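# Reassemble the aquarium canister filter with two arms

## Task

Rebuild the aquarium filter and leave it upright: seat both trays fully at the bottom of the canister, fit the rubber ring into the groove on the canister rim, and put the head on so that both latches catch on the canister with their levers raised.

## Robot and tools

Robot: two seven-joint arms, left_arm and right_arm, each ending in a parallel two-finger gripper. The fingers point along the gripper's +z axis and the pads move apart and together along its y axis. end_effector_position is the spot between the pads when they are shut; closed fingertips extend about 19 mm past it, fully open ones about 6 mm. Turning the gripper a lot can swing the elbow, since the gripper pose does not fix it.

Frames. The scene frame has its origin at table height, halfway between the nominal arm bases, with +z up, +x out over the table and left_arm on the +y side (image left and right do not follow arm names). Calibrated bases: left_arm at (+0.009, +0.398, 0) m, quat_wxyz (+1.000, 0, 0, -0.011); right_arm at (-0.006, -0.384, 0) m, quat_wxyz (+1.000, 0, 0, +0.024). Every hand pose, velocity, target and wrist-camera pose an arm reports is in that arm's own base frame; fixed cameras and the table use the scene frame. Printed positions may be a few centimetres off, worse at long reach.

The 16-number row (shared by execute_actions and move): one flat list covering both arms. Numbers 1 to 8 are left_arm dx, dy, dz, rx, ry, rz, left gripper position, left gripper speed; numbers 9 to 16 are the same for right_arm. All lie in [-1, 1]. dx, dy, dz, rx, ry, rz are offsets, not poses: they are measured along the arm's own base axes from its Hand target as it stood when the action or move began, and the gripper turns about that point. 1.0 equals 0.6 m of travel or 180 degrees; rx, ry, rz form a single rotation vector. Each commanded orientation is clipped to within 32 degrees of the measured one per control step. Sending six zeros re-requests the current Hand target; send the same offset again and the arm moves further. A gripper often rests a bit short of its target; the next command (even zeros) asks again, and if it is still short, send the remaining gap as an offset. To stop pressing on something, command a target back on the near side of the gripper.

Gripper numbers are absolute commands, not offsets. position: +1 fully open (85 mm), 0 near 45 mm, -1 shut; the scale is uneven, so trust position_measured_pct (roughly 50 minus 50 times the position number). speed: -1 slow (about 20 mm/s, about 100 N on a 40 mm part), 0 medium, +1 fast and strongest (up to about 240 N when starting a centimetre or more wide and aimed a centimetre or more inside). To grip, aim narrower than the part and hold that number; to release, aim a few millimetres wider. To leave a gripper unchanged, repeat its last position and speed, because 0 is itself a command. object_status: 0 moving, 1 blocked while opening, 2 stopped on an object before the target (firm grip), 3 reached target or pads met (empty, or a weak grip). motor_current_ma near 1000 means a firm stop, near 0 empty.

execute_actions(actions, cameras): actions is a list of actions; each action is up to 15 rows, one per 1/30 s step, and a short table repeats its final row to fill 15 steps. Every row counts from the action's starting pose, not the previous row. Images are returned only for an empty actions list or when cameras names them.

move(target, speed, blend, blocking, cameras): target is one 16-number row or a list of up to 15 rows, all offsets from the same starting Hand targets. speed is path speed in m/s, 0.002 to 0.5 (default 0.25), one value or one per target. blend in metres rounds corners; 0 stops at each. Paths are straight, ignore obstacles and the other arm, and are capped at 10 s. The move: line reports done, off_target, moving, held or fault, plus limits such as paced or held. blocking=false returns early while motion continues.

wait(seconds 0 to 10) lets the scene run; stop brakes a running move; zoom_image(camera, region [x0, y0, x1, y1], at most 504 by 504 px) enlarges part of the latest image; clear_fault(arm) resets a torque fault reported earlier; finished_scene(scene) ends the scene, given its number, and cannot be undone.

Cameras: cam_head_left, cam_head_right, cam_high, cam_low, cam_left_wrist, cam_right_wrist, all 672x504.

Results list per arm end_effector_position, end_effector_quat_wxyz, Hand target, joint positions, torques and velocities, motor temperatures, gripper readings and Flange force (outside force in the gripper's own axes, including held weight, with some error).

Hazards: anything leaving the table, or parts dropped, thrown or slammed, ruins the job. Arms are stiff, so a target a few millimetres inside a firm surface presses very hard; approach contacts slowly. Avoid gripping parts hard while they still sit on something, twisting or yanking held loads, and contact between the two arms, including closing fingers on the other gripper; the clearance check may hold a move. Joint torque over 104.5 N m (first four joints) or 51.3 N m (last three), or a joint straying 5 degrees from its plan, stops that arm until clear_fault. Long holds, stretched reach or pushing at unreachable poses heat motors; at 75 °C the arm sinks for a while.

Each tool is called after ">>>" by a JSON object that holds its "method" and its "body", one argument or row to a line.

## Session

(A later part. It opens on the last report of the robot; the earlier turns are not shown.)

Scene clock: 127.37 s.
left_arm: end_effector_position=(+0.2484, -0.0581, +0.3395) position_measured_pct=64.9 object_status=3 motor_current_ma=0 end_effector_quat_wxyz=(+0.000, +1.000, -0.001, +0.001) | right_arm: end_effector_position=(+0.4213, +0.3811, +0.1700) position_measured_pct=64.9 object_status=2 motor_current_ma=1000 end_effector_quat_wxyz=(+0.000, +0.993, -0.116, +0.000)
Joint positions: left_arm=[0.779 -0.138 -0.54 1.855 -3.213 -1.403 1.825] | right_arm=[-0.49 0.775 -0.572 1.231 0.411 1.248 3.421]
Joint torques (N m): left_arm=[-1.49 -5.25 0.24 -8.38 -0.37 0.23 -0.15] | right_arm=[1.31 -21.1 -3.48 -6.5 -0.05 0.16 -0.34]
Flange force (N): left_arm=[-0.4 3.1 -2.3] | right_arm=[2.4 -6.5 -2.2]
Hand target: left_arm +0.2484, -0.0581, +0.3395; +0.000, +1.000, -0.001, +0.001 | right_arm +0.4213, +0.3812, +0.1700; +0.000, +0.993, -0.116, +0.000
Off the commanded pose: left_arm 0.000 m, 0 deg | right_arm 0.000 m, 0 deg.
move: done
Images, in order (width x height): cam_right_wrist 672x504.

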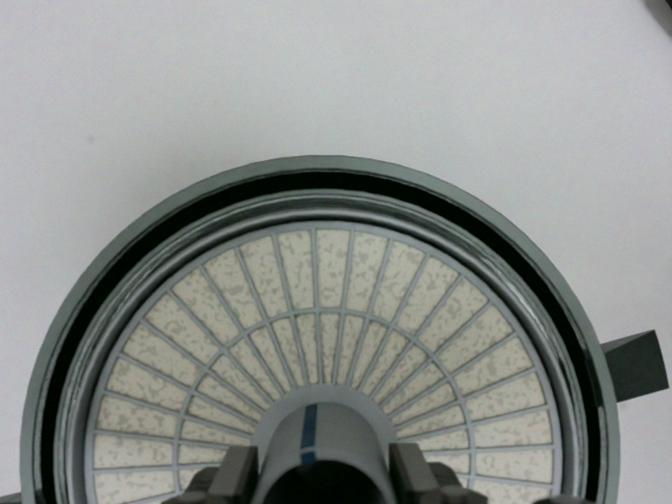

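>>> {"method": "move", "body": {
  "target": [
    [0,0,0,0,0,0,-0.3,-1,0,0,-0.05,0,0,0,-1,-1],
    [0,0,0,0,0,0,-0.3,-1,0,0,-0.0833,0,0,0,-1,-1]
  ],
  "speed": [0.03,0.02],
  "cameras": []
}}

>>> {"method": "move", "body": {
  "target": [0,0,0,0,0,0,-0.3,-1,0,0,-0.01,0,0,0,-1,-1],
  "speed": 0.02,
  "cameras": []
}}

Scene clock: 131.90 s.
left_arm: end_effector_position=(+0.2484, -0.0581, +0.3395) position_measured_pct=64.9 object_status=3 motor_current_ma=0 end_effector_quat_wxyz=(+0.000, +1.000, -0.001, +0.001) | right_arm: end_effector_position=(+0.4213, +0.3812, +0.1200) position_measured_pct=64.9 object_status=2 motor_current_ma=1000 end_effector_quat_wxyz=(+0.000, +0.993, -0.116, +0.000)
Joint positions: left_arm=[0.779 -0.138 -0.54 1.855 -3.213 -1.403 1.825] | right_arm=[-0.493 0.829 -0.554 1.299 0.443 1.134 3.394]
Joint torques (N m): left_arm=[-1.45 -5.29 0.24 -8.41 -0.37 0.24 -0.2] | right_arm=[1.61 -21.11 -3.25 -5.76 0.09 0.36 -0.35]
Flange force (N): left_arm=[-0.5 3.2 -2.2] | right_arm=[1.9 -6.8 -2.0]
Hand target: left_arm +0.2484, -0.0581, +0.3395; +0.000, +1.000, -0.001, +0.001 | right_arm +0.4213, +0.3812, +0.1200; +0.000, +0.993, -0.116, +0.000
Off the commanded pose: left_arm 0.000 m, 0 deg | right_arm 0.000 m, 0 deg.
move: done
No camera images: "cameras" was empty.

Scene clock: 132.60 s.
left_arm: end_effector_position=(+0.2484, -0.0581, +0.3395) position_measured_pct=64.9 object_status=3 motor_current_ma=0 end_effector_quat_wxyz=(+0.000, +1.000, -0.001, +0.001) | right_arm: end_effector_position=(+0.4213, +0.3812, +0.1142) position_measured_pct=64.9 object_status=2 motor_current_ma=1000 end_effector_quat_wxyz=(+0.000, +0.993, -0.116, +0.000)
Joint positions: left_arm=[0.779 -0.138 -0.54 1.855 -3.213 -1.403 1.825] | right_arm=[-0.493 0.836 -0.552 1.306 0.447 1.121 3.39]
Joint torques (N m): left_arm=[-1.42 -5.3 0.28 -8.44 -0.35 0.25 -0.17] | right_arm=[1.39 10.27 3.22 1.2 1.98 -5.91 -0.4]
Flange force (N): left_arm=[-0.3 3.0 -2.1] | right_arm=[-9.2 10.2 -65.6]
Hand target: left_arm +0.2484, -0.0581, +0.3395; +0.000, +1.000, -0.001, +0.001 | right_arm +0.4213, +0.3811, +0.1140; +0.000, +0.993, -0.116, +0.000
Off the commanded pose: left_arm 0.000 m, 0 deg | right_arm 0.000 m, 0 deg.
move: done
No camera images: "cameras" was empty.

>>> {"method": "move", "body": {
  "target": [0,0,0,0,0,0,-0.3,-1,0,0,0.0083,0,0,0,-1,-1],
  "speed": 0.02,
  "cameras": ["cam_right_wrist","cam_low"]
}}

>>> {"method": "zoom_image", "body": {
  "camera": "cam_low",
  "region": [300, 200, 420, 320]
}}

Scene clock: 135.87 s.
left_arm: end_effector_position=(+0.2484, -0.0581, +0.3395) position_measured_pct=64.9 object_status=3 motor_current_ma=0 end_effector_quat_wxyz=(+0.000, +1.000, -0.001, +0.001) | right_arm: end_effector_position=(+0.4212, +0.3811, +0.1190) position_measured_pct=64.9 object_status=2 motor_current_ma=1000 end_effector_quat_wxyz=(+0.000, +0.993, -0.116, +0.000)
Joint positions: left_arm=[0.779 -0.138 -0.54 1.855 -3.213 -1.403 1.825] | right_arm=[-0.493 0.83 -0.554 1.3 0.443 1.132 3.393]
Joint torques (N m): left_arm=[-1.4 -5.3 0.26 -8.47 -0.39 0.19 -0.14] | right_arm=[1.01 -21.49 -3.7 -5.97 -0.27 0.33 -0.34]
Flange force (N): left_arm=[-0.3 2.9 -1.8] | right_arm=[2.5 -5.8 -0.9]
Hand target: left_arm +0.2484, -0.0581, +0.3395; +0.000, +1.000, -0.001, +0.001 | right_arm +0.4213, +0.3811, +0.1190; +0.000, +0.993, -0.116, +0.000
Off the commanded pose: left_arm 0.000 m, 0 deg | right_arm 0.000 m, 0 deg.
move: done
Images, in order (width x height): cam_low 672x504, cam_right_wrist 672x504.

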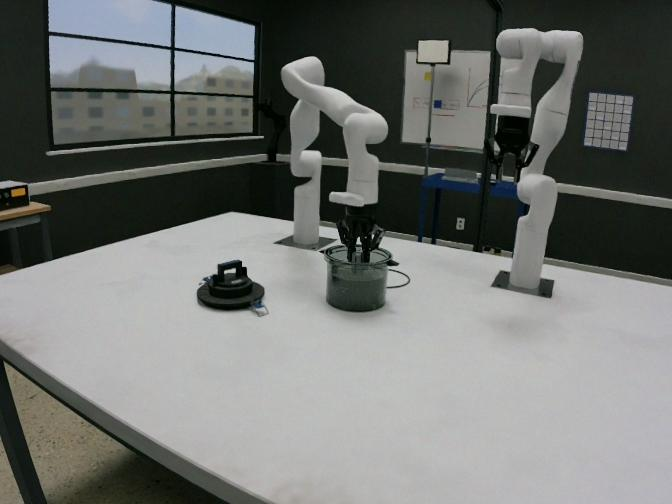

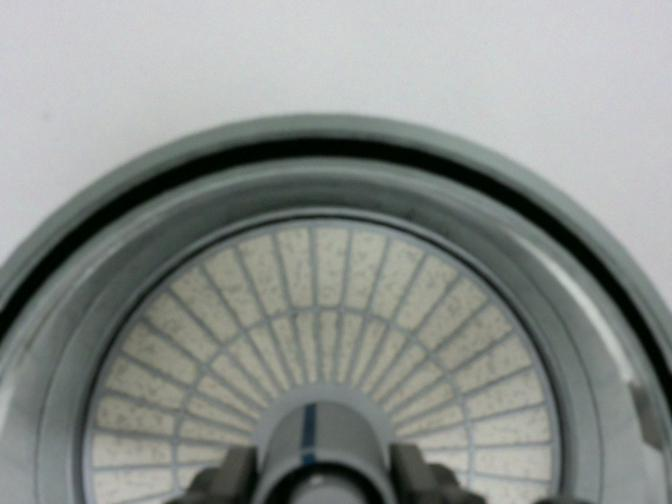

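Scaled by 4.200 from the camera's 672x504 image, which has a finer 960x720 frame.

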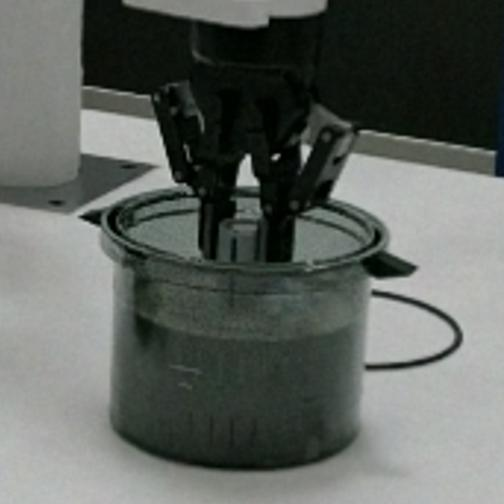

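>>> {"method": "execute_actions", "body": {
  "actions": [],
  "cameras": ["cam_right_wrist","cam_left_wrist"]
}}

>>> {"method": "zoom_image", "body": {
  "camera": "cam_right_wrist",
  "region": [60, 100, 620, 504]
}}

Scene clock: 145.87 s.
left_arm: end_effector_position=(+0.2484, -0.0581, +0.3395) position_measured_pct=64.9 object_status=3 motor_current_ma=0 end_effector_quat_wxyz=(+0.000, +1.000, -0.001, +0.001) | right_arm: end_effector_position=(+0.4213, +0.3811, +0.1190) position_measured_pct=64.9 object_status=2 motor_current_ma=1000 end_effector_quat_wxyz=(+0.000, +0.993, -0.116, +0.000)
Joint positions: left_arm=[0.779 -0.138 -0.54 1.855 -3.213 -1.403 1.825] | right_arm=[-0.493 0.83 -0.554 1.3 0.443 1.131 3.393]
Joint velocities: within noise
Joint torques (N m): left_arm=[-1.41 -5.25 0.22 -8.42 -0.37 0.25 -0.17] | right_arm=[1.17 -21.51 -3.77 -5.83 -0.18 0.35 -0.34]
Motor temperatures (°C): left_arm=[33 37 29 34 41 45 38] | right_arm=[31 39 35 35 38 39 54]
Flange force (N): left_arm=[-0.5 3.0 -2.2] | right_arm=[2.7 -6.6 -1.1]
Hand target: left_arm +0.2484, -0.0581, +0.3395; +0.000, +1.000, -0.001, +0.001 | right_arm +0.4213, +0.3811, +0.1190; +0.000, +0.993, -0.116, +0.000
Tool commands: left_gripper/position=-0.3 left_gripper/speed=-1.0 right_gripper/position=-1.0 right_gripper/speed=-1.0
Off the commanded pose: left_arm 0.000 m, 0 deg | right_arm 0.000 m, 0 deg.
Images, in order (width x height): cam_left_wrist 672x504, cam_right_wrist 672x504.

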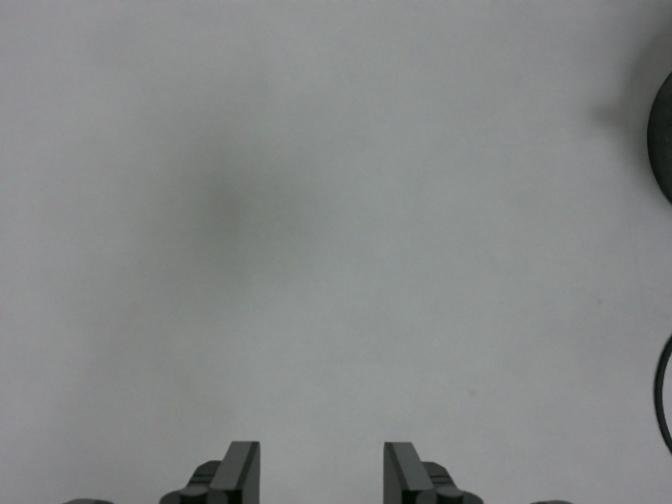

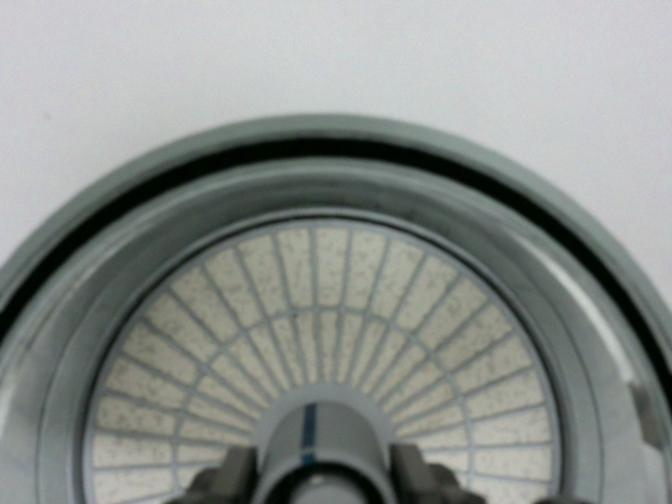

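Region (60, 100, 620, 504) is 560x404 pixels. A region can be at most 504 by 504 pixels.

>>> {"method": "move", "body": {
  "target": [0,0,0,0,0,0,-0.3,-1,0,0,-0.0045,0,0,0,-1,-1],
  "speed": 0.02,
  "cameras": ["cam_right_wrist"]
}}

Scene clock: 149.70 s.
left_arm: end_effector_position=(+0.2484, -0.0581, +0.3395) position_measured_pct=64.9 object_status=3 motor_current_ma=0 end_effector_quat_wxyz=(+0.000, +1.000, -0.001, +0.001) | right_arm: end_effector_position=(+0.4213, +0.3812, +0.1164) position_measured_pct=64.9 object_status=2 motor_current_ma=1000 end_effector_quat_wxyz=(+0.000, +0.993, -0.116, +0.000)
Joint positions: left_arm=[0.779 -0.138 -0.54 1.855 -3.213 -1.403 1.825] | right_arm=[-0.493 0.833 -0.553 1.303 0.445 1.126 3.391]
Joint torques (N m): left_arm=[-1.46 -5.22 0.26 -8.45 -0.36 0.24 -0.16] | right_arm=[1.35 -7.93 -0.6 -2.06 0.63 -1.36 -0.37]
Flange force (N): left_arm=[-0.6 3.0 -2.1] | right_arm=[-1.9 -0.4 -27.3]
Hand target: left_arm +0.2484, -0.0581, +0.3395; +0.000, +1.000, -0.001, +0.001 | right_arm +0.4213, +0.3811, +0.1163; +0.000, +0.993, -0.116, +0.000
Off the commanded pose: left_arm 0.000 m, 0 deg | right_arm 0.000 m, 0 deg.
move: done
Images, in order (width x height): cam_right_wrist 672x504.

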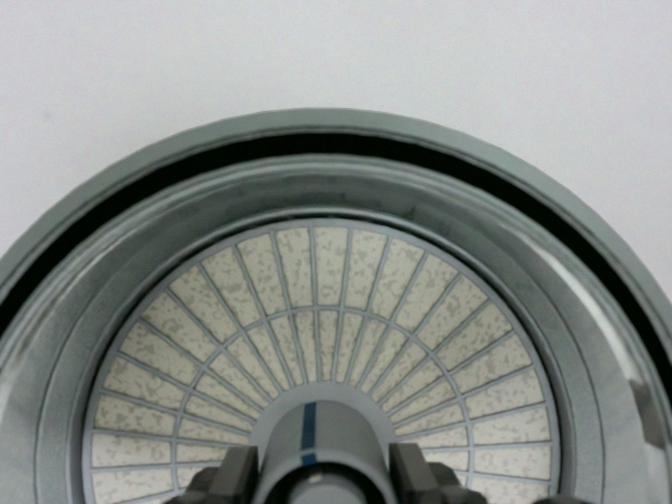

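>>> {"method": "zoom_image", "body": {
  "camera": "cam_right_wrist",
  "region": [300, 140, 600, 420]
}}

>>> {"method": "zoom_image", "body": {
  "camera": "cam_right_wrist",
  "region": [20, 140, 320, 420]
}}

Scaled by 1.680.

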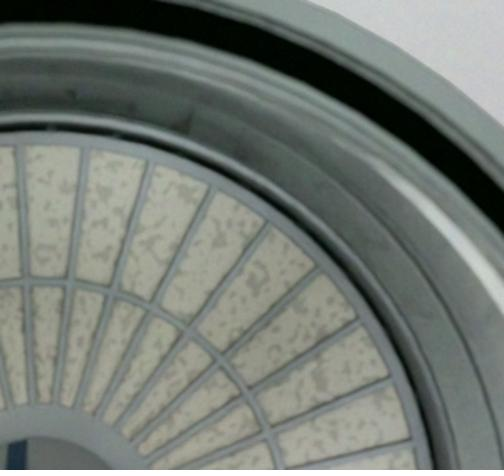

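Scaled by 1.680.

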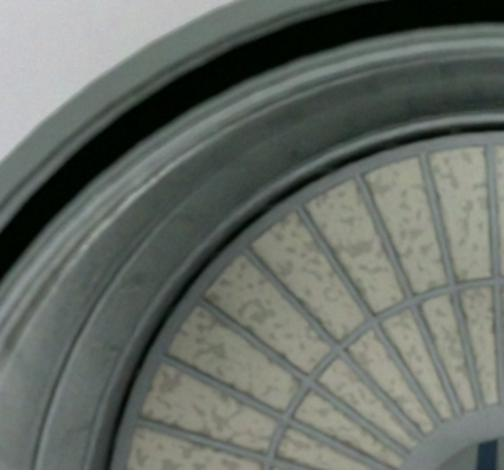

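>>> {"method": "move", "body": {
  "target": [0,0,0,0,0,0,-0.3,-1,0,0,0.0012,0,0,0.017,-1,-1],
  "speed": 0.02,
  "cameras": []
}}

>>> {"method": "move", "body": {
  "target": [0,0,0,0,0,0,-0.3,-1,0,0,0,0,0,-0.034,-1,-1],
  "speed": 0.02,
  "cameras": []
}}

Scene clock: 158.47 s.
left_arm: end_effector_position=(+0.2484, -0.0581, +0.3395) position_measured_pct=64.9 object_status=3 motor_current_ma=0 end_effector_quat_wxyz=(+0.000, +1.000, -0.001, +0.001) | right_arm: end_effector_position=(+0.4213, +0.3811, +0.1170) position_measured_pct=64.9 object_status=2 motor_current_ma=1000 end_effector_quat_wxyz=(+0.000, +0.996, -0.089, +0.000)
Joint positions: left_arm=[0.779 -0.138 -0.54 1.855 -3.213 -1.403 1.825] | right_arm=[-0.487 0.835 -0.565 1.302 0.454 1.13 3.439]
Joint torques (N m): left_arm=[-1.41 -5.24 0.27 -8.41 -0.33 0.25 -0.17] | right_arm=[-0.43 -14.59 -3.62 -1 -0.96 1.62 -0.08]
Flange force (N): left_arm=[-0.5 2.9 -2.2] | right_arm=[6.7 -7.3 -11.6]
Hand target: left_arm +0.2484, -0.0581, +0.3395; +0.000, +1.000, -0.001, +0.001 | right_arm +0.4213, +0.3811, +0.1170; +0.000, +0.996, -0.089, +0.000
Off the commanded pose: left_arm 0.000 m, 0 deg | right_arm 0.000 m, 0 deg.
move: done
No camera images: "cameras" was empty.

Scene clock: 161.37 s.
left_arm: end_effector_position=(+0.2484, -0.0581, +0.3395) position_measured_pct=64.9 object_status=3 motor_current_ma=0 end_effector_quat_wxyz=(+0.000, +1.000, -0.001, +0.001) | right_arm: end_effector_position=(+0.4213, +0.3812, +0.1170) position_measured_pct=64.9 object_status=2 motor_current_ma=1000 end_effector_quat_wxyz=(+0.000, +0.990, -0.142, +0.000)
Joint positions: left_arm=[0.779 -0.138 -0.54 1.855 -3.213 -1.403 1.825] | right_arm=[-0.499 0.83 -0.541 1.303 0.435 1.124 3.345]
Joint torques (N m): left_arm=[-1.37 -5.28 0.23 -8.44 -0.4 0.24 -0.15] | right_arm=[3.87 -14.53 0.15 -2.13 0.64 1.71 -0.7]
Flange force (N): left_arm=[-0.3 3.0 -2.1] | right_arm=[-0.8 -9.6 -12.7]
Hand target: left_arm +0.2484, -0.0581, +0.3395; +0.000, +1.000, -0.001, +0.001 | right_arm +0.4213, +0.3812, +0.1170; +0.000, +0.990, -0.142, +0.000
Off the commanded pose: left_arm 0.000 m, 0 deg | right_arm 0.000 m, 0 deg.
move: done
No camera images: "cameras" was empty.

>>> {"method": "move", "body": {
  "target": [
    [0,0,0,0,0,0,-0.3,-1,0,0,0.0008,0,0,0.017,-1,-1],
    [0,0,0,0,0,0,-0.3,-1,0,0,0.0008,0,0,0.017,-0.1,-1],
    [0,0,0,0,0,0,-0.3,-1,0,0,0.15,0,0,0.017,-0.1,-1],
    [0,0,0,0,0,0,-0.3,-1,-0.0967,0.021,0.32,0,0,0.017,-0.1,-1]
  ],
  "speed": [0.02,0.02,0.08,0.2],
  "cameras": ["cam_right_wrist"]
}}

Scene clock: 169.63 s.
left_arm: end_effector_position=(+0.2484, -0.0581, +0.3395) position_measured_pct=64.9 object_status=3 motor_current_ma=0 end_effector_quat_wxyz=(+0.000, +1.000, -0.001, +0.001) | right_arm: end_effector_position=(+0.3632, +0.3937, +0.3091) position_measured_pct=55.0 object_status=3 motor_current_ma=0 end_effector_quat_wxyz=(+0.000, +0.993, -0.116, +0.000)
Joint positions: left_arm=[0.779 -0.138 -0.54 1.855 -3.213 -1.403 1.825] | right_arm=[-0.568 0.608 -0.614 1.072 0.336 1.552 3.382]
Joint torques (N m): left_arm=[-1.46 -5.29 0.26 -8.38 -0.37 0.22 -0.19] | right_arm=[1.29 -18.87 -2.83 -6.92 -0.03 0.14 -0.34]
Flange force (N): left_arm=[-0.3 3.1 -2.2] | right_arm=[2.3 -7.5 -5.1]
Hand target: left_arm +0.2484, -0.0581, +0.3395; +0.000, +1.000, -0.001, +0.001 | right_arm +0.3633, +0.3937, +0.3090; +0.000, +0.993, -0.116, +0.000
Off the commanded pose: left_arm 0.000 m, 0 deg | right_arm 0.000 m, 0 deg.
move: done
Images, in order (width x height): cam_right_wrist 672x504.

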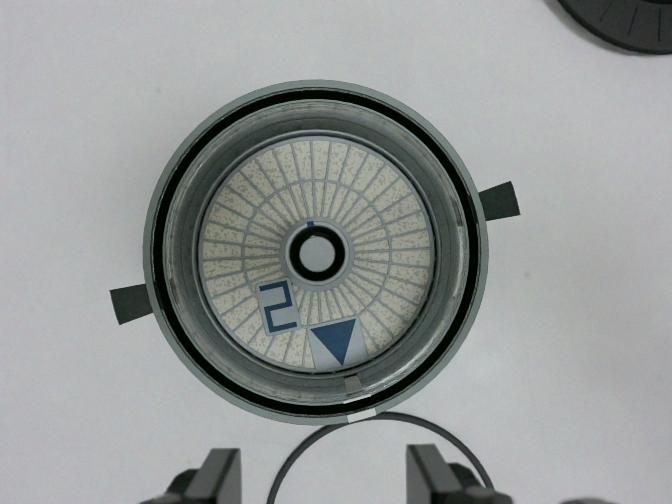

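>>> {"method": "move", "body": {
  "target": [
    [0,0,0,0,0,0,-0.3,-1,0.0958,-0.0202,-0.15,0,0,0,-0.1,-1],
    [0,0,0,0,0,0,-0.3,-1,0.0958,-0.0202,-0.318,0,0,0,-1,-1],
    [0,0,0,0,0,0,-0.3,-1,0.0958,-0.0202,-0.308,0,0,0,-1,-1],
    [0,0,0,0,0,0,-0.3,-1,0.0958,-0.0202,-0.308,0,0,0.019,-1,-1]
  ],
  "speed": [0.2,0.06,0.03,0.03],
  "cameras": ["cam_right_wrist"]
}}

Scene clock: 182.63 s.
left_arm: end_effector_position=(+0.2484, -0.0581, +0.3395) position_measured_pct=64.9 object_status=3 motor_current_ma=0 end_effector_quat_wxyz=(+0.000, +1.000, -0.001, +0.001) | right_arm: end_effector_position=(+0.4207, +0.3816, +0.1243) position_measured_pct=64.9 object_status=2 motor_current_ma=1000 end_effector_quat_wxyz=(+0.000, +0.996, -0.086, +0.000)
Joint positions: left_arm=[0.779 -0.138 -0.54 1.855 -3.213 -1.403 1.825] | right_arm=[-0.487 0.827 -0.569 1.294 0.45 1.146 3.447]
Joint torques (N m): left_arm=[-1.4 -5.21 0.19 -8.45 -0.36 0.23 -0.16] | right_arm=[0.99 -21.29 -3.99 -6.29 -0.14 -0.17 -0.33]
Flange force (N): left_arm=[-0.7 3.0 -2.1] | right_arm=[2.6 -5.3 -1.9]
Hand target: left_arm +0.2484, -0.0581, +0.3395; +0.000, +1.000, -0.001, +0.001 | right_arm +0.4207, +0.3816, +0.1243; +0.000, +0.996, -0.086, +0.000
Off the commanded pose: left_arm 0.000 m, 0 deg | right_arm 0.000 m, 0 deg.
move: done
Images, in order (width x height): cam_right_wrist 672x504.

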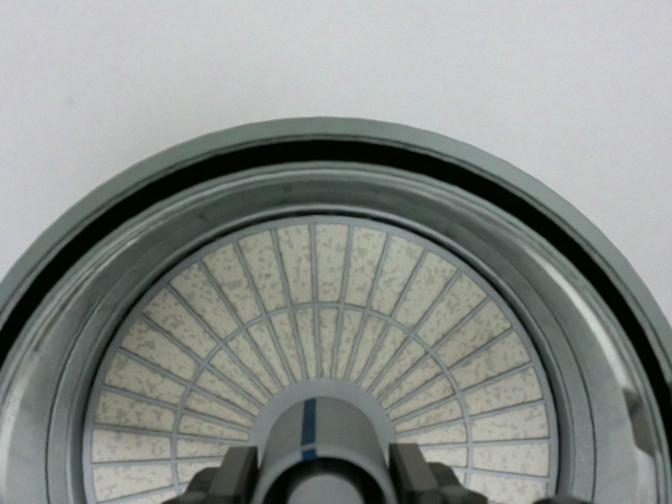

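>>> {"method": "move", "body": {
  "target": [0,0,0,0,0,0,-0.3,-1,0,0,-0.0105,0,0,0,-1,-1],
  "speed": 0.02,
  "cameras": []
}}

>>> {"method": "move", "body": {
  "target": [0,0,0,0,0,0,-0.3,-1,0,0,-0.0025,0,0,0,-1,-1],
  "speed": 0.02,
  "cameras": []
}}

Scene clock: 185.20 s.
left_arm: end_effector_position=(+0.2484, -0.0581, +0.3395) position_measured_pct=64.9 object_status=3 motor_current_ma=0 end_effector_quat_wxyz=(+0.000, +1.000, -0.001, +0.001) | right_arm: end_effector_position=(+0.4207, +0.3816, +0.1180) position_measured_pct=64.9 object_status=2 motor_current_ma=1000 end_effector_quat_wxyz=(+0.000, +0.996, -0.086, +0.000)
Joint positions: left_arm=[0.779 -0.138 -0.54 1.855 -3.213 -1.403 1.825] | right_arm=[-0.488 0.834 -0.567 1.301 0.455 1.133 3.443]
Joint torques (N m): left_arm=[-1.39 -5.28 0.3 -8.46 -0.36 0.22 -0.15] | right_arm=[0.84 -15.53 -2.8 -5.65 0.4 -1.9 -0.33]
Flange force (N): left_arm=[-0.3 2.8 -2.0] | right_arm=[-0.8 -0.5 -14.2]
Hand target: left_arm +0.2484, -0.0581, +0.3395; +0.000, +1.000, -0.001, +0.001 | right_arm +0.4207, +0.3816, +0.1179; +0.000, +0.996, -0.086, +0.000
Off the commanded pose: left_arm 0.000 m, 0 deg | right_arm 0.000 m, 0 deg.
move: done
No camera images: "cameras" was empty.

Scene clock: 185.90 s.
left_arm: end_effector_position=(+0.2484, -0.0581, +0.3395) position_measured_pct=64.9 object_status=3 motor_current_ma=0 end_effector_quat_wxyz=(+0.000, +1.000, -0.001, +0.001) | right_arm: end_effector_position=(+0.4207, +0.3817, +0.1165) position_measured_pct=64.9 object_status=2 motor_current_ma=1000 end_effector_quat_wxyz=(+0.000, +0.996, -0.086, +0.000)
Joint positions: left_arm=[0.779 -0.138 -0.54 1.855 -3.213 -1.403 1.825] | right_arm=[-0.488 0.836 -0.566 1.303 0.456 1.129 3.443]
Joint torques (N m): left_arm=[-1.41 -5.31 0.17 -8.46 -0.38 0.23 -0.16] | right_arm=[0.33 -2.02 -0.4 -1.78 0.84 -4.3 -0.34]
Flange force (N): left_arm=[-0.5 3.1 -2.0] | right_arm=[-3.6 4.6 -41.5]
Hand target: left_arm +0.2484, -0.0581, +0.3395; +0.000, +1.000, -0.001, +0.001 | right_arm +0.4207, +0.3816, +0.1164; +0.000, +0.996, -0.086, +0.000
Off the commanded pose: left_arm 0.000 m, 0 deg | right_arm 0.000 m, 0 deg.
move: done
No camera images: "cameras" was empty.

>>> {"method": "move", "body": {
  "target": [
    [0,0,0,0,0,0,-0.3,-1,0,0,0.0033,0,0,0,-1,-1],
    [0,0,0,0,0,0,-0.3,-1,0,0,0.0033,0,0,0,-0.1,-1],
    [0,0,0,0,0,0,-0.3,-1,0,0,0.15,0,0,0,-0.1,-1],
    [0,0,0,0,0,0,-0.3,-1,-0.0967,0.021,0.318,0,0,0,-0.1,-1]
  ],
  "speed": [0.02,0.02,0.08,0.2],
  "cameras": ["cam_right_wrist"]
}}

>>> {"method": "zoom_image", "body": {
  "camera": "cam_right_wrist",
  "region": [180, 120, 460, 440]
}}

Scene clock: 196.90 s.
left_arm: end_effector_position=(+0.2484, -0.0581, +0.3395) position_measured_pct=64.9 object_status=3 motor_current_ma=0 end_effector_quat_wxyz=(+0.000, +1.000, -0.001, +0.001) | right_arm: end_effector_position=(+0.3627, +0.3942, +0.3073) position_measured_pct=55.0 object_status=3 motor_current_ma=0 end_effector_quat_wxyz=(+0.000, +0.996, -0.086, +0.000)
Joint positions: left_arm=[0.779 -0.138 -0.54 1.855 -3.213 -1.403 1.825] | right_arm=[-0.562 0.611 -0.629 1.077 0.345 1.549 3.433]
Joint torques (N m): left_arm=[-1.39 -5.28 0.24 -8.43 -0.36 0.2 -0.19] | right_arm=[1.29 -18.36 -2.92 -6.86 -0.03 0.14 -0.34]
Flange force (N): left_arm=[-0.4 3.1 -2.0] | right_arm=[2.2 -6.4 -5.3]
Hand target: left_arm +0.2484, -0.0581, +0.3395; +0.000, +1.000, -0.001, +0.001 | right_arm +0.3627, +0.3942, +0.3072; +0.000, +0.996, -0.086, +0.000
Off the commanded pose: left_arm 0.000 m, 0 deg | right_arm 0.000 m, 0 deg.
move: done
Images, in order (width x height): cam_right_wrist 672x504.

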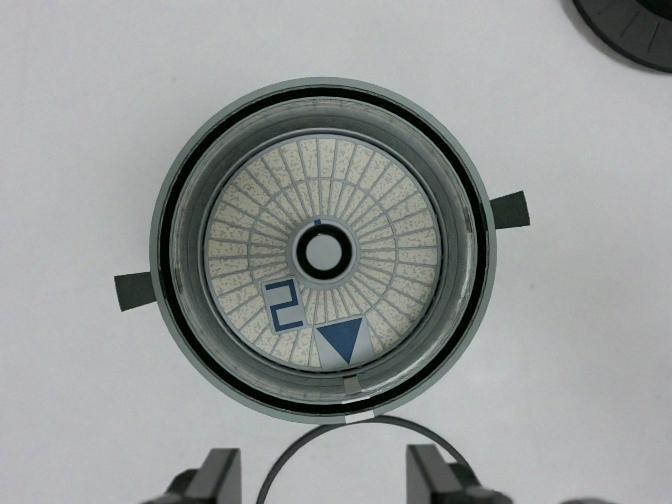

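Scaled by 1.575.

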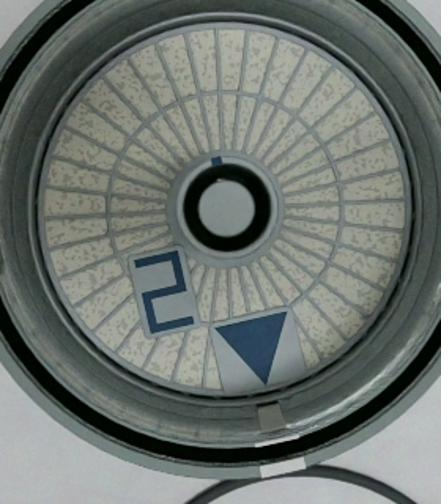

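>>> {"method": "move", "body": {
  "target": [
    [0,0,0,0,0,0,-0.3,-1,0.0967,-0.0195,-0.16,0,0,0,-1,1],
    [0,0,0,0,0,0,-0.3,-1,0.0967,-0.0195,-0.2545,0,0,0,-1,1]
  ],
  "speed": [0.2,0.04],
  "cameras": ["cam_right_wrist"]
}}

Scene clock: 206.33 s.
left_arm: end_effector_position=(+0.2484, -0.0581, +0.3395) position_measured_pct=64.9 object_status=3 motor_current_ma=0 end_effector_quat_wxyz=(+0.000, +1.000, -0.001, +0.001) | right_arm: end_effector_position=(+0.4208, +0.3825, +0.1545) position_measured_pct=98.7 object_status=3 motor_current_ma=1000 end_effector_quat_wxyz=(+0.000, +0.996, -0.086, +0.000)
Joint positions: left_arm=[0.779 -0.138 -0.54 1.855 -3.213 -1.403 1.825] | right_arm=[-0.487 0.794 -0.581 1.251 0.431 1.216 3.464]
Joint torques (N m): left_arm=[-1.4 -5.19 0.25 -8.42 -0.38 0.22 -0.16] | right_arm=[1.29 -20.68 -3.51 -6.09 -0.04 0.14 -0.33]
Flange force (N): left_arm=[-0.6 2.9 -2.2] | right_arm=[2.7 -6.3 -2.9]
Hand target: left_arm +0.2484, -0.0581, +0.3395; +0.000, +1.000, -0.001, +0.001 | right_arm +0.4207, +0.3825, +0.1545; +0.000, +0.996, -0.086, +0.000
Off the commanded pose: left_arm 0.000 m, 0 deg | right_arm 0.000 m, 0 deg.
move: done
Images, in order (width x height): cam_right_wrist 672x504.

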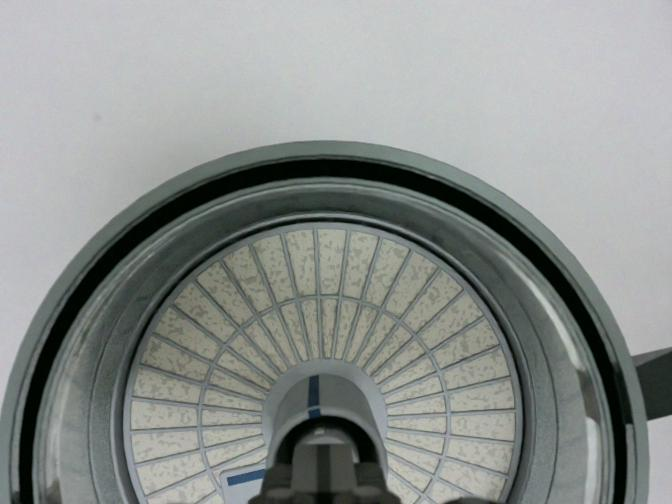

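>>> {"method": "move", "body": {
  "target": [
    [0,0,0,0,0,0,-0.3,-1,0,-0.001,0.03,0,0,0,-0.1,-1],
    [0,0,0,0,0,0,-0.3,-1,0,-0.001,-0.0505,0,0,0,-0.1,-1]
  ],
  "speed": [0.1,0.04],
  "cameras": ["cam_right_wrist"]
}}

Scene clock: 217.20 s.
left_arm: end_effector_position=(+0.2484, -0.0581, +0.3395) position_measured_pct=64.9 object_status=3 motor_current_ma=0 end_effector_quat_wxyz=(+0.000, +1.000, -0.001, +0.001) | right_arm: end_effector_position=(+0.4228, +0.3830, +0.1328) position_measured_pct=54.5 object_status=3 motor_current_ma=300 end_effector_quat_wxyz=(-0.005, +0.996, -0.086, +0.007)
Joint positions: left_arm=[0.779 -0.138 -0.54 1.855 -3.213 -1.403 1.825] | right_arm=[-0.493 0.809 -0.559 1.294 0.442 1.144 3.453]
Joint torques (N m): left_arm=[-1.38 -5.29 0.22 -8.49 -0.36 0.22 -0.19] | right_arm=[18.75 74.62 30.03 24.92 11.44 -11.36 0.69]
Flange force (N): left_arm=[-0.6 3.1 -1.9] | right_arm=[-39.4 -3.9 -196.1]
Hand target: left_arm +0.2484, -0.0581, +0.3395; +0.000, +1.000, -0.001, +0.001 | right_arm +0.4207, +0.3819, +0.1242; +0.000, +0.996, -0.086, +0.000
Off the commanded pose: left_arm 0.000 m, 0 deg | right_arm 0.009 m, 1 deg.
TORQUE WARNING: the torque sensor of joint 2 (shoulder) of the right arm reached its warning level (56.7 N m). A warning alone does not stop the arm.
move: off_target (right_arm)
Images, in order (width x height): cam_right_wrist 672x504.

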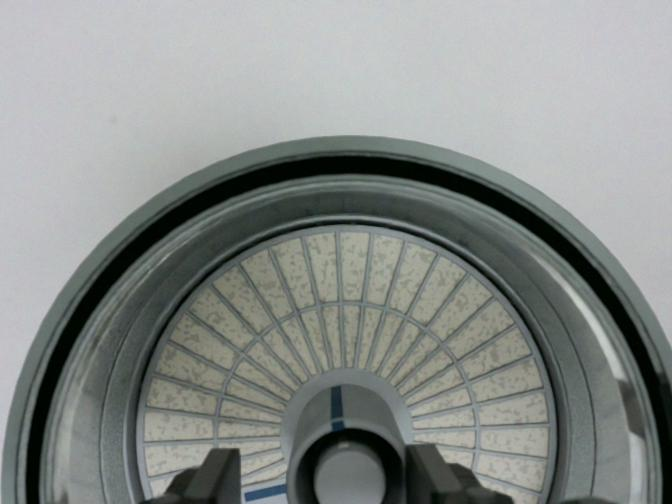

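>>> {"method": "move", "body": {
  "target": [0,0,0,0,0,0,-0.3,-1,0,0,0.06,0,0,0,-0.1,-1],
  "speed": 0.05,
  "cameras": ["cam_right_wrist","cam_low"]
}}

Scene clock: 220.03 s.
left_arm: end_effector_position=(+0.2484, -0.0581, +0.3395) position_measured_pct=64.9 object_status=3 motor_current_ma=0 end_effector_quat_wxyz=(+0.000, +1.000, -0.001, +0.001) | right_arm: end_effector_position=(+0.4207, +0.3819, +0.1603) position_measured_pct=54.5 object_status=3 motor_current_ma=300 end_effector_quat_wxyz=(+0.000, +0.996, -0.086, +0.000)
Joint positions: left_arm=[0.779 -0.138 -0.54 1.855 -3.213 -1.403 1.825] | right_arm=[-0.493 0.784 -0.567 1.245 0.415 1.225 3.475]
Joint torques (N m): left_arm=[-1.43 -5.22 0.22 -8.42 -0.39 0.25 -0.15] | right_arm=[1.29 -20.56 -3.38 -6.15 -0.02 0.14 -0.32]
Flange force (N): left_arm=[-0.5 3.0 -2.2] | right_arm=[2.6 -6.2 -3.1]
Hand target: left_arm +0.2484, -0.0581, +0.3395; +0.000, +1.000, -0.001, +0.001 | right_arm +0.4207, +0.3819, +0.1602; +0.000, +0.996, -0.086, +0.000
Off the commanded pose: left_arm 0.000 m, 0 deg | right_arm 0.000 m, 0 deg.
TORQUE WARNING: the torque sensor of joint 2 (shoulder) of the right arm reached its warning level (56.7 N m). A warning alone does not stop the arm.
move: done
Images, in order (width x height): cam_low 672x504, cam_right_wrist 672x504.

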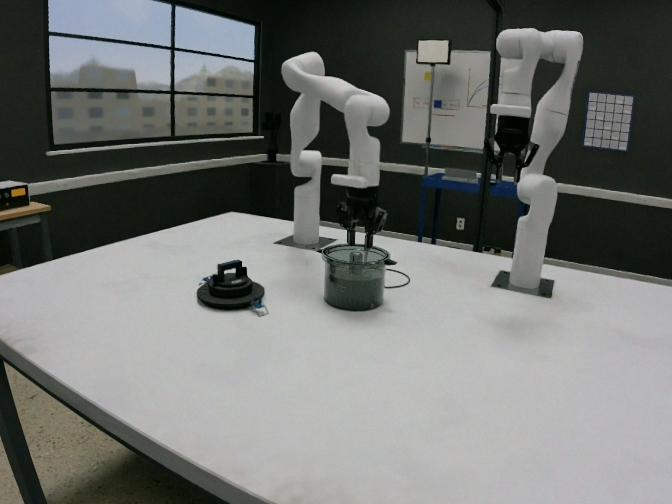

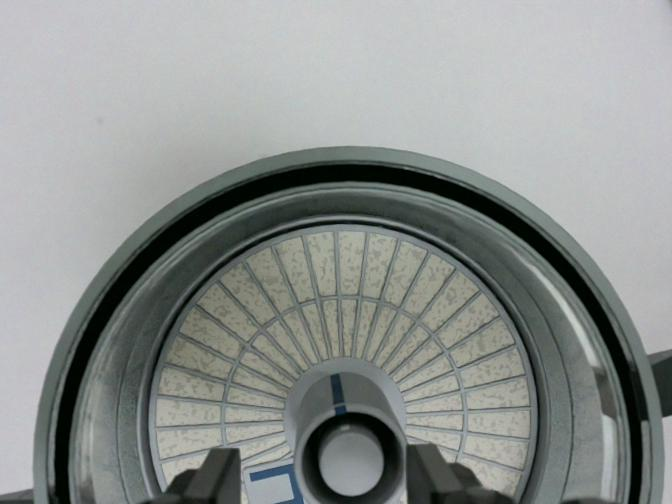

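>>> {"method": "move", "body": {
  "target": [0,0,0,0,0,0,-0.3,-1,-0.0967,0.005,0.25,0,0,0,-0.1,-1],
  "speed": 0.2,
  "cameras": ["cam_right_wrist"]
}}

>>> {"method": "zoom_image", "body": {
  "camera": "cam_right_wrist",
  "region": [180, 120, 460, 440]
}}

Scene clock: 223.63 s.
left_arm: end_effector_position=(+0.2484, -0.0581, +0.3395) position_measured_pct=64.9 object_status=3 motor_current_ma=0 end_effector_quat_wxyz=(+0.000, +1.000, -0.001, +0.001) | right_arm: end_effector_position=(+0.3627, +0.3849, +0.3103) position_measured_pct=54.5 object_status=3 motor_current_ma=300 end_effector_quat_wxyz=(+0.000, +0.996, -0.086, +0.000)
Joint positions: left_arm=[0.779 -0.138 -0.54 1.855 -3.213 -1.403 1.825] | right_arm=[-0.549 0.59 -0.615 1.1 0.327 1.542 3.451]
Joint torques (N m): left_arm=[-1.42 -5.24 0.26 -8.38 -0.34 0.2 -0.16] | right_arm=[1.29 -18.15 -2.8 -6.93 -0.03 0.13 -0.33]
Flange force (N): left_arm=[-0.4 2.9 -2.2] | right_arm=[2.2 -6.4 -5.2]
Hand target: left_arm +0.2484, -0.0581, +0.3395; +0.000, +1.000, -0.001, +0.001 | right_arm +0.3627, +0.3849, +0.3102; +0.000, +0.996, -0.086, +0.000
Off the commanded pose: left_arm 0.000 m, 0 deg | right_arm 0.000 m, 0 deg.
move: done
Images, in order (width x height): cam_right_wrist 672x504.

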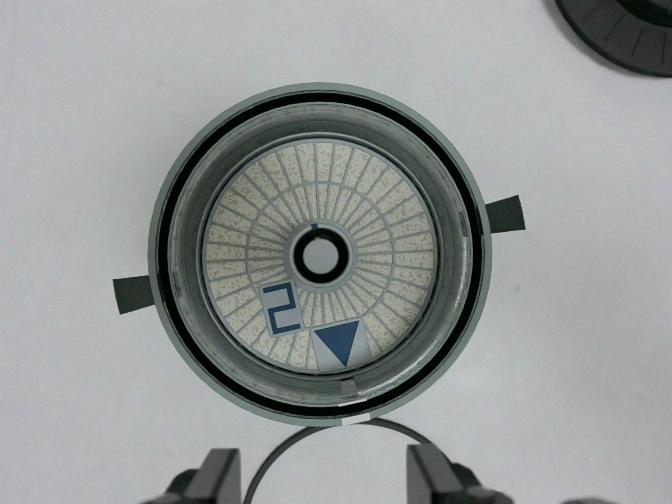

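Scaled by 1.575.

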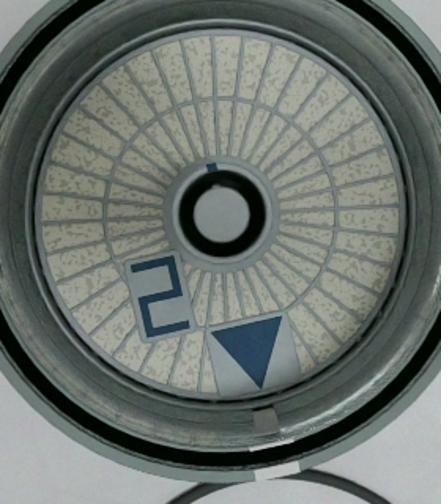

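>>> {"method": "move", "body": {
  "target": [
    [0,0,0,0,0,0,-0.3,-1,0.1167,-0.02,-0.22,0,0,0,-1,1],
    [0,0,0,0,0,0,-0.3,-1,0.1167,-0.02,-0.2592,0,0,0,-1,1]
  ],
  "speed": [0.2,0.03],
  "cameras": ["cam_right_wrist"]
}}

Scene clock: 246.87 s.
left_arm: end_effector_position=(+0.2484, -0.0581, +0.3395) position_measured_pct=64.9 object_status=3 motor_current_ma=0 end_effector_quat_wxyz=(+0.000, +1.000, -0.001, +0.001) | right_arm: end_effector_position=(+0.4327, +0.3729, +0.1547) position_measured_pct=98.7 object_status=3 motor_current_ma=1000 end_effector_quat_wxyz=(+0.000, +0.996, -0.086, +0.000)
Joint positions: left_arm=[0.779 -0.138 -0.54 1.855 -3.213 -1.403 1.825] | right_arm=[-0.471 0.796 -0.563 1.24 0.418 1.218 3.501]
Joint torques (N m): left_arm=[-1.43 -5.3 0.26 -8.4 -0.38 0.2 -0.19] | right_arm=[1.29 -20.72 -3.39 -6.12 -0.06 0.16 -0.35]
Flange force (N): left_arm=[-0.3 3.1 -2.1] | right_arm=[2.8 -6.1 -3.0]
Hand target: left_arm +0.2484, -0.0581, +0.3395; +0.000, +1.000, -0.001, +0.001 | right_arm +0.4327, +0.3730, +0.1547; +0.000, +0.996, -0.086, +0.000
Off the commanded pose: left_arm 0.000 m, 0 deg | right_arm 0.000 m, 0 deg.
move: done
Images, in order (width x height): cam_right_wrist 672x504.

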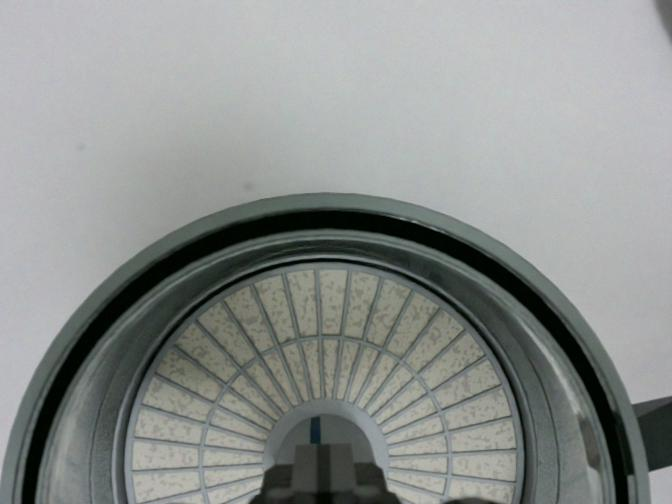

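Lateral is good. Step down.

>>> {"method": "move", "body": {
  "target": [0,0,0,0,0,0,-0.3,-1,0,0,-0.0042,0,0,0,-1,1],
  "speed": 0.02,
  "cameras": []
}}

>>> {"method": "move", "body": {
  "target": [0,0,0,0,0,0,-0.3,-1,0,0,-0.0025,0,0,0,-1,1],
  "speed": 0.02,
  "cameras": []
}}

Scene clock: 249.57 s.
left_arm: end_effector_position=(+0.2484, -0.0581, +0.3395) position_measured_pct=64.9 object_status=3 motor_current_ma=0 end_effector_quat_wxyz=(+0.000, +1.000, -0.001, +0.001) | right_arm: end_effector_position=(+0.4327, +0.3730, +0.1522) position_measured_pct=98.7 object_status=3 motor_current_ma=1000 end_effector_quat_wxyz=(+0.000, +0.996, -0.086, +0.000)
Joint positions: left_arm=[0.779 -0.138 -0.54 1.855 -3.213 -1.403 1.825] | right_arm=[-0.471 0.799 -0.562 1.243 0.42 1.213 3.5]
Joint torques (N m): left_arm=[-1.42 -5.25 0.25 -8.45 -0.38 0.25 -0.16] | right_arm=[1.3 -20.71 -3.4 -6.08 -0.05 0.17 -0.33]
Flange force (N): left_arm=[-0.5 3.0 -2.1] | right_arm=[2.8 -6.1 -3.0]
Hand target: left_arm +0.2484, -0.0581, +0.3395; +0.000, +1.000, -0.001, +0.001 | right_arm +0.4327, +0.3730, +0.1522; +0.000, +0.996, -0.086, +0.000
Off the commanded pose: left_arm 0.000 m, 0 deg | right_arm 0.000 m, 0 deg.
move: done
No camera images: "cameras" was empty.

Scene clock: 250.27 s.
left_arm: end_effector_position=(+0.2484, -0.0581, +0.3395) position_measured_pct=64.9 object_status=3 motor_current_ma=0 end_effector_quat_wxyz=(+0.000, +1.000, -0.001, +0.001) | right_arm: end_effector_position=(+0.4327, +0.3729, +0.1507) position_measured_pct=98.7 object_status=3 motor_current_ma=1000 end_effector_quat_wxyz=(+0.000, +0.996, -0.086, +0.000)
Joint positions: left_arm=[0.779 -0.138 -0.54 1.855 -3.213 -1.403 1.825] | right_arm=[-0.471 0.8 -0.561 1.245 0.421 1.209 3.499]
Joint torques (N m): left_arm=[-1.53 -5.25 0.27 -8.45 -0.37 0.24 -0.16] | right_arm=[1.29 -20.75 -3.42 -6.12 -0.03 0.12 -0.33]
Flange force (N): left_arm=[-0.6 3.0 -2.1] | right_arm=[2.8 -6.0 -3.0]
Hand target: left_arm +0.2484, -0.0581, +0.3395; +0.000, +1.000, -0.001, +0.001 | right_arm +0.4327, +0.3729, +0.1507; +0.000, +0.996, -0.086, +0.000
Off the commanded pose: left_arm 0.000 m, 0 deg | right_arm 0.000 m, 0 deg.
move: done
No camera images: "cameras" was empty.

>>> {"method": "move", "body": {
  "target": [0,0,0,0,0,0,-0.3,-1,0,0,-0.0025,0,0,0,-1,1],
  "speed": 0.02,
  "cameras": []
}}

>>> {"method": "move", "body": {
  "target": [0,0,0,0,0,0,-0.3,-1,0,0,-0.0025,0,0,0,-1,1],
  "speed": 0.02,
  "cameras": []
}}

Scene clock: 253.47 s.
left_arm: end_effector_position=(+0.2484, -0.0581, +0.3395) position_measured_pct=64.9 object_status=3 motor_current_ma=0 end_effector_quat_wxyz=(+0.000, +1.000, -0.001, +0.001) | right_arm: end_effector_position=(+0.4327, +0.3729, +0.1492) position_measured_pct=98.7 object_status=3 motor_current_ma=1000 end_effector_quat_wxyz=(+0.000, +0.996, -0.086, +0.000)
Joint positions: left_arm=[0.779 -0.138 -0.54 1.855 -3.213 -1.403 1.825] | right_arm=[-0.471 0.802 -0.561 1.248 0.422 1.206 3.498]
Joint torques (N m): left_arm=[-1.41 -5.23 0.23 -8.4 -0.37 0.23 -0.18] | right_arm=[1.31 -20.76 -3.41 -6.08 -0.04 0.15 -0.34]
Flange force (N): left_arm=[-0.5 3.1 -2.2] | right_arm=[2.8 -6.1 -3.0]
Hand target: left_arm +0.2484, -0.0581, +0.3395; +0.000, +1.000, -0.001, +0.001 | right_arm +0.4327, +0.3729, +0.1492; +0.000, +0.996, -0.086, +0.000
Off the commanded pose: left_arm 0.000 m, 0 deg | right_arm 0.000 m, 0 deg.
move: done
No camera images: "cameras" was empty.

Scene clock: 254.17 s.
left_arm: end_effector_position=(+0.2484, -0.0581, +0.3395) position_measured_pct=64.9 object_status=3 motor_current_ma=0 end_effector_quat_wxyz=(+0.000, +1.000, -0.001, +0.001) | right_arm: end_effector_position=(+0.4327, +0.3729, +0.1477) position_measured_pct=98.7 object_status=3 motor_current_ma=1000 end_effector_quat_wxyz=(+0.000, +0.996, -0.086, +0.000)
Joint positions: left_arm=[0.779 -0.138 -0.54 1.855 -3.213 -1.403 1.825] | right_arm=[-0.471 0.804 -0.56 1.25 0.423 1.202 3.497]
Joint torques (N m): left_arm=[-1.4 -5.29 0.26 -8.47 -0.34 0.27 -0.17] | right_arm=[1.28 -20.75 -3.41 -6.05 -0.03 0.14 -0.35]
Flange force (N): left_arm=[-0.5 3.0 -2.1] | right_arm=[2.9 -6.1 -3.0]
Hand target: left_arm +0.2484, -0.0581, +0.3395; +0.000, +1.000, -0.001, +0.001 | right_arm +0.4327, +0.3729, +0.1477; +0.000, +0.996, -0.086, +0.000
Off the commanded pose: left_arm 0.000 m, 0 deg | right_arm 0.000 m, 0 deg.
move: done
No camera images: "cameras" was empty.

>>> {"method": "move", "body": {
  "target": [0,0,0,0,0,0,-0.3,-1,-0.005,0.0008,0,0,0,0,-1,1],
  "speed": 0.02,
  "cameras": ["cam_right_wrist"]
}}

>>> {"method": "zoom_image", "body": {
  "camera": "cam_right_wrist",
  "region": [200, 350, 450, 504]
}}

Scene clock: 256.73 s.
left_arm: end_effector_position=(+0.2484, -0.0581, +0.3395) position_measured_pct=64.9 object_status=3 motor_current_ma=0 end_effector_quat_wxyz=(+0.000, +1.000, -0.001, +0.001) | right_arm: end_effector_position=(+0.4297, +0.3734, +0.1477) position_measured_pct=98.7 object_status=3 motor_current_ma=1000 end_effector_quat_wxyz=(+0.000, +0.996, -0.086, +0.000)
Joint positions: left_arm=[0.779 -0.138 -0.54 1.855 -3.213 -1.403 1.825] | right_arm=[-0.473 0.799 -0.561 1.258 0.422 1.198 3.491]
Joint torques (N m): left_arm=[-1.47 -5.27 0.24 -8.43 -0.37 0.23 -0.18] | right_arm=[1.28 -20.71 -3.44 -6.03 -0.03 0.16 -0.35]
Flange force (N): left_arm=[-0.5 3.1 -2.1] | right_arm=[2.9 -6.2 -2.9]
Hand target: left_arm +0.2484, -0.0581, +0.3395; +0.000, +1.000, -0.001, +0.001 | right_arm +0.4297, +0.3734, +0.1477; +0.000, +0.996, -0.086, +0.000
Off the commanded pose: left_arm 0.000 m, 0 deg | right_arm 0.000 m, 0 deg.
move: done
Images, in order (width x height): cam_right_wrist 672x504.

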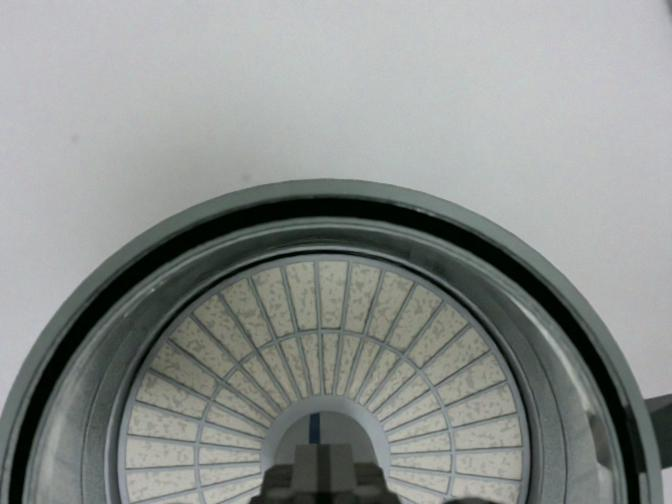

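Scaled by 2.016.

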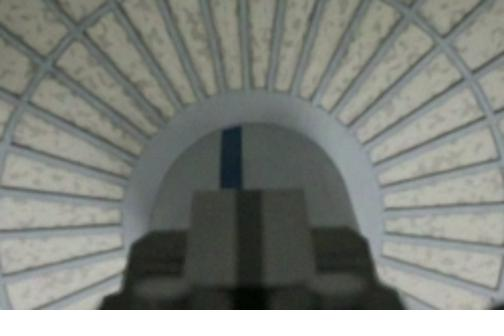

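>>> {"method": "move", "body": {
  "target": [0,0,0,0,0,0,-0.3,-1,0,0,-0.0025,0,0,0,-1,1],
  "speed": 0.02,
  "cameras": []
}}

>>> {"method": "move", "body": {
  "target": [0,0,0,0,0,0,-0.3,-1,0,0,-0.0025,0,0,0,-1,1],
  "speed": 0.02,
  "cameras": []
}}

Scene clock: 263.17 s.
left_arm: end_effector_position=(+0.2484, -0.0581, +0.3395) position_measured_pct=64.9 object_status=3 motor_current_ma=0 end_effector_quat_wxyz=(+0.000, +1.000, -0.001, +0.001) | right_arm: end_effector_position=(+0.4297, +0.3734, +0.1462) position_measured_pct=98.7 object_status=3 motor_current_ma=1000 end_effector_quat_wxyz=(+0.000, +0.996, -0.086, +0.000)
Joint positions: left_arm=[0.779 -0.138 -0.54 1.855 -3.213 -1.403 1.825] | right_arm=[-0.473 0.801 -0.561 1.26 0.423 1.194 3.491]
Joint torques (N m): left_arm=[-1.41 -5.25 0.26 -8.41 -0.38 0.21 -0.16] | right_arm=[1.29 -20.68 -3.42 -6.04 -0.02 0.15 -0.35]
Flange force (N): left_arm=[-0.4 3.0 -2.1] | right_arm=[2.7 -6.0 -3.0]
Hand target: left_arm +0.2484, -0.0581, +0.3395; +0.000, +1.000, -0.001, +0.001 | right_arm +0.4297, +0.3734, +0.1462; +0.000, +0.996, -0.086, +0.000
Off the commanded pose: left_arm 0.000 m, 0 deg | right_arm 0.000 m, 0 deg.
move: done
No camera images: "cameras" was empty.

Scene clock: 263.87 s.
left_arm: end_effector_position=(+0.2484, -0.0581, +0.3395) position_measured_pct=64.9 object_status=3 motor_current_ma=0 end_effector_quat_wxyz=(+0.000, +1.000, -0.001, +0.001) | right_arm: end_effector_position=(+0.4298, +0.3734, +0.1447) position_measured_pct=98.7 object_status=3 motor_current_ma=1000 end_effector_quat_wxyz=(+0.000, +0.996, -0.086, +0.000)
Joint positions: left_arm=[0.779 -0.138 -0.54 1.855 -3.213 -1.403 1.825] | right_arm=[-0.473 0.803 -0.56 1.263 0.424 1.191 3.49]
Joint torques (N m): left_arm=[-1.42 -5.28 0.24 -8.43 -0.39 0.22 -0.15] | right_arm=[1.01 -14.78 -2.46 -4.86 0.28 -1.42 -0.34]
Flange force (N): left_arm=[-0.3 3.0 -2.1] | right_arm=[0.3 -2.3 -15.1]
Hand target: left_arm +0.2484, -0.0581, +0.3395; +0.000, +1.000, -0.001, +0.001 | right_arm +0.4297, +0.3734, +0.1447; +0.000, +0.996, -0.086, +0.000
Off the commanded pose: left_arm 0.000 m, 0 deg | right_arm 0.000 m, 0 deg.
move: done
No camera images: "cameras" was empty.

>>> {"method": "move", "body": {
  "target": [0,0,0,0,0,0,-0.3,-1,0,0,0.15,0,0,0,-1,1],
  "speed": 0.1,
  "cameras": ["cam_low","cam_right_wrist"]
}}

>>> {"method": "zoom_image", "body": {
  "camera": "cam_low",
  "region": [300, 200, 420, 320]
}}

Scene clock: 294.87 s.
left_arm: end_effector_position=(+0.2484, -0.0581, +0.3395) position_measured_pct=64.9 object_status=3 motor_current_ma=0 end_effector_quat_wxyz=(+0.000, +1.000, -0.001, +0.001) | right_arm: end_effector_position=(+0.4297, +0.3734, +0.2348) position_measured_pct=98.7 object_status=3 motor_current_ma=1000 end_effector_quat_wxyz=(+0.000, +0.996, -0.086, +0.000)
Joint positions: left_arm=[0.779 -0.138 -0.54 1.855 -3.213 -1.403 1.825] | right_arm=[-0.482 0.724 -0.582 1.104 0.378 1.412 3.537]
Joint torques (N m): left_arm=[-1.44 -5.28 0.27 -8.41 -0.35 0.27 -0.18] | right_arm=[1.27 -20.54 -3.1 -6.38 -0.04 0.14 -0.33]
Flange force (N): left_arm=[-0.4 3.0 -2.3] | right_arm=[4.4 -8.0 -4.7]
Hand target: left_arm +0.2484, -0.0581, +0.3395; +0.000, +1.000, -0.001, +0.001 | right_arm +0.4297, +0.3734, +0.2347; +0.000, +0.996, -0.086, +0.000
Off the commanded pose: left_arm 0.000 m, 0 deg | right_arm 0.000 m, 0 deg.
move: done
Images, in order (width x height): cam_low 672x504, cam_right_wrist 672x504.

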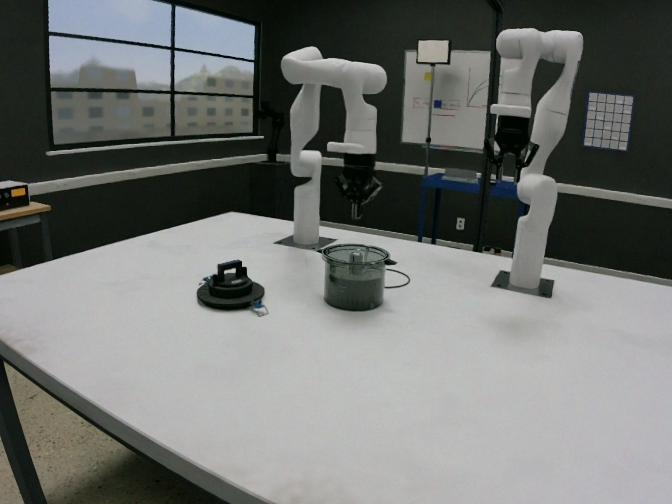

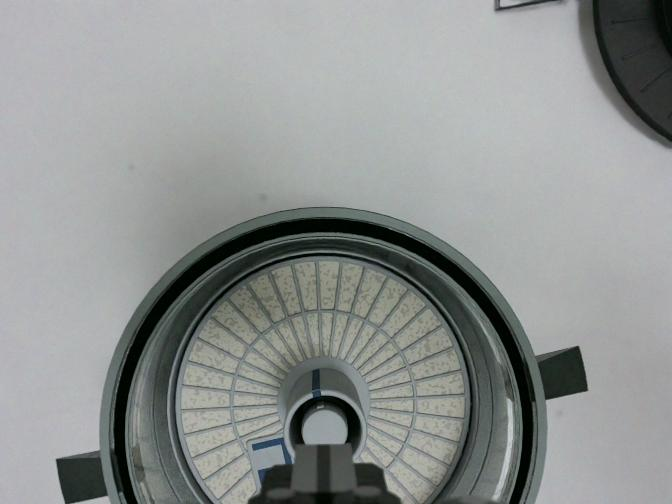

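Scaled by 4.200 from the camera's 672x504 image, which has a finer 960x720 frame.

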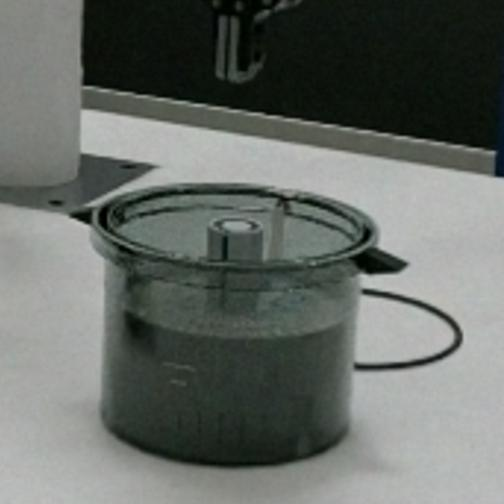

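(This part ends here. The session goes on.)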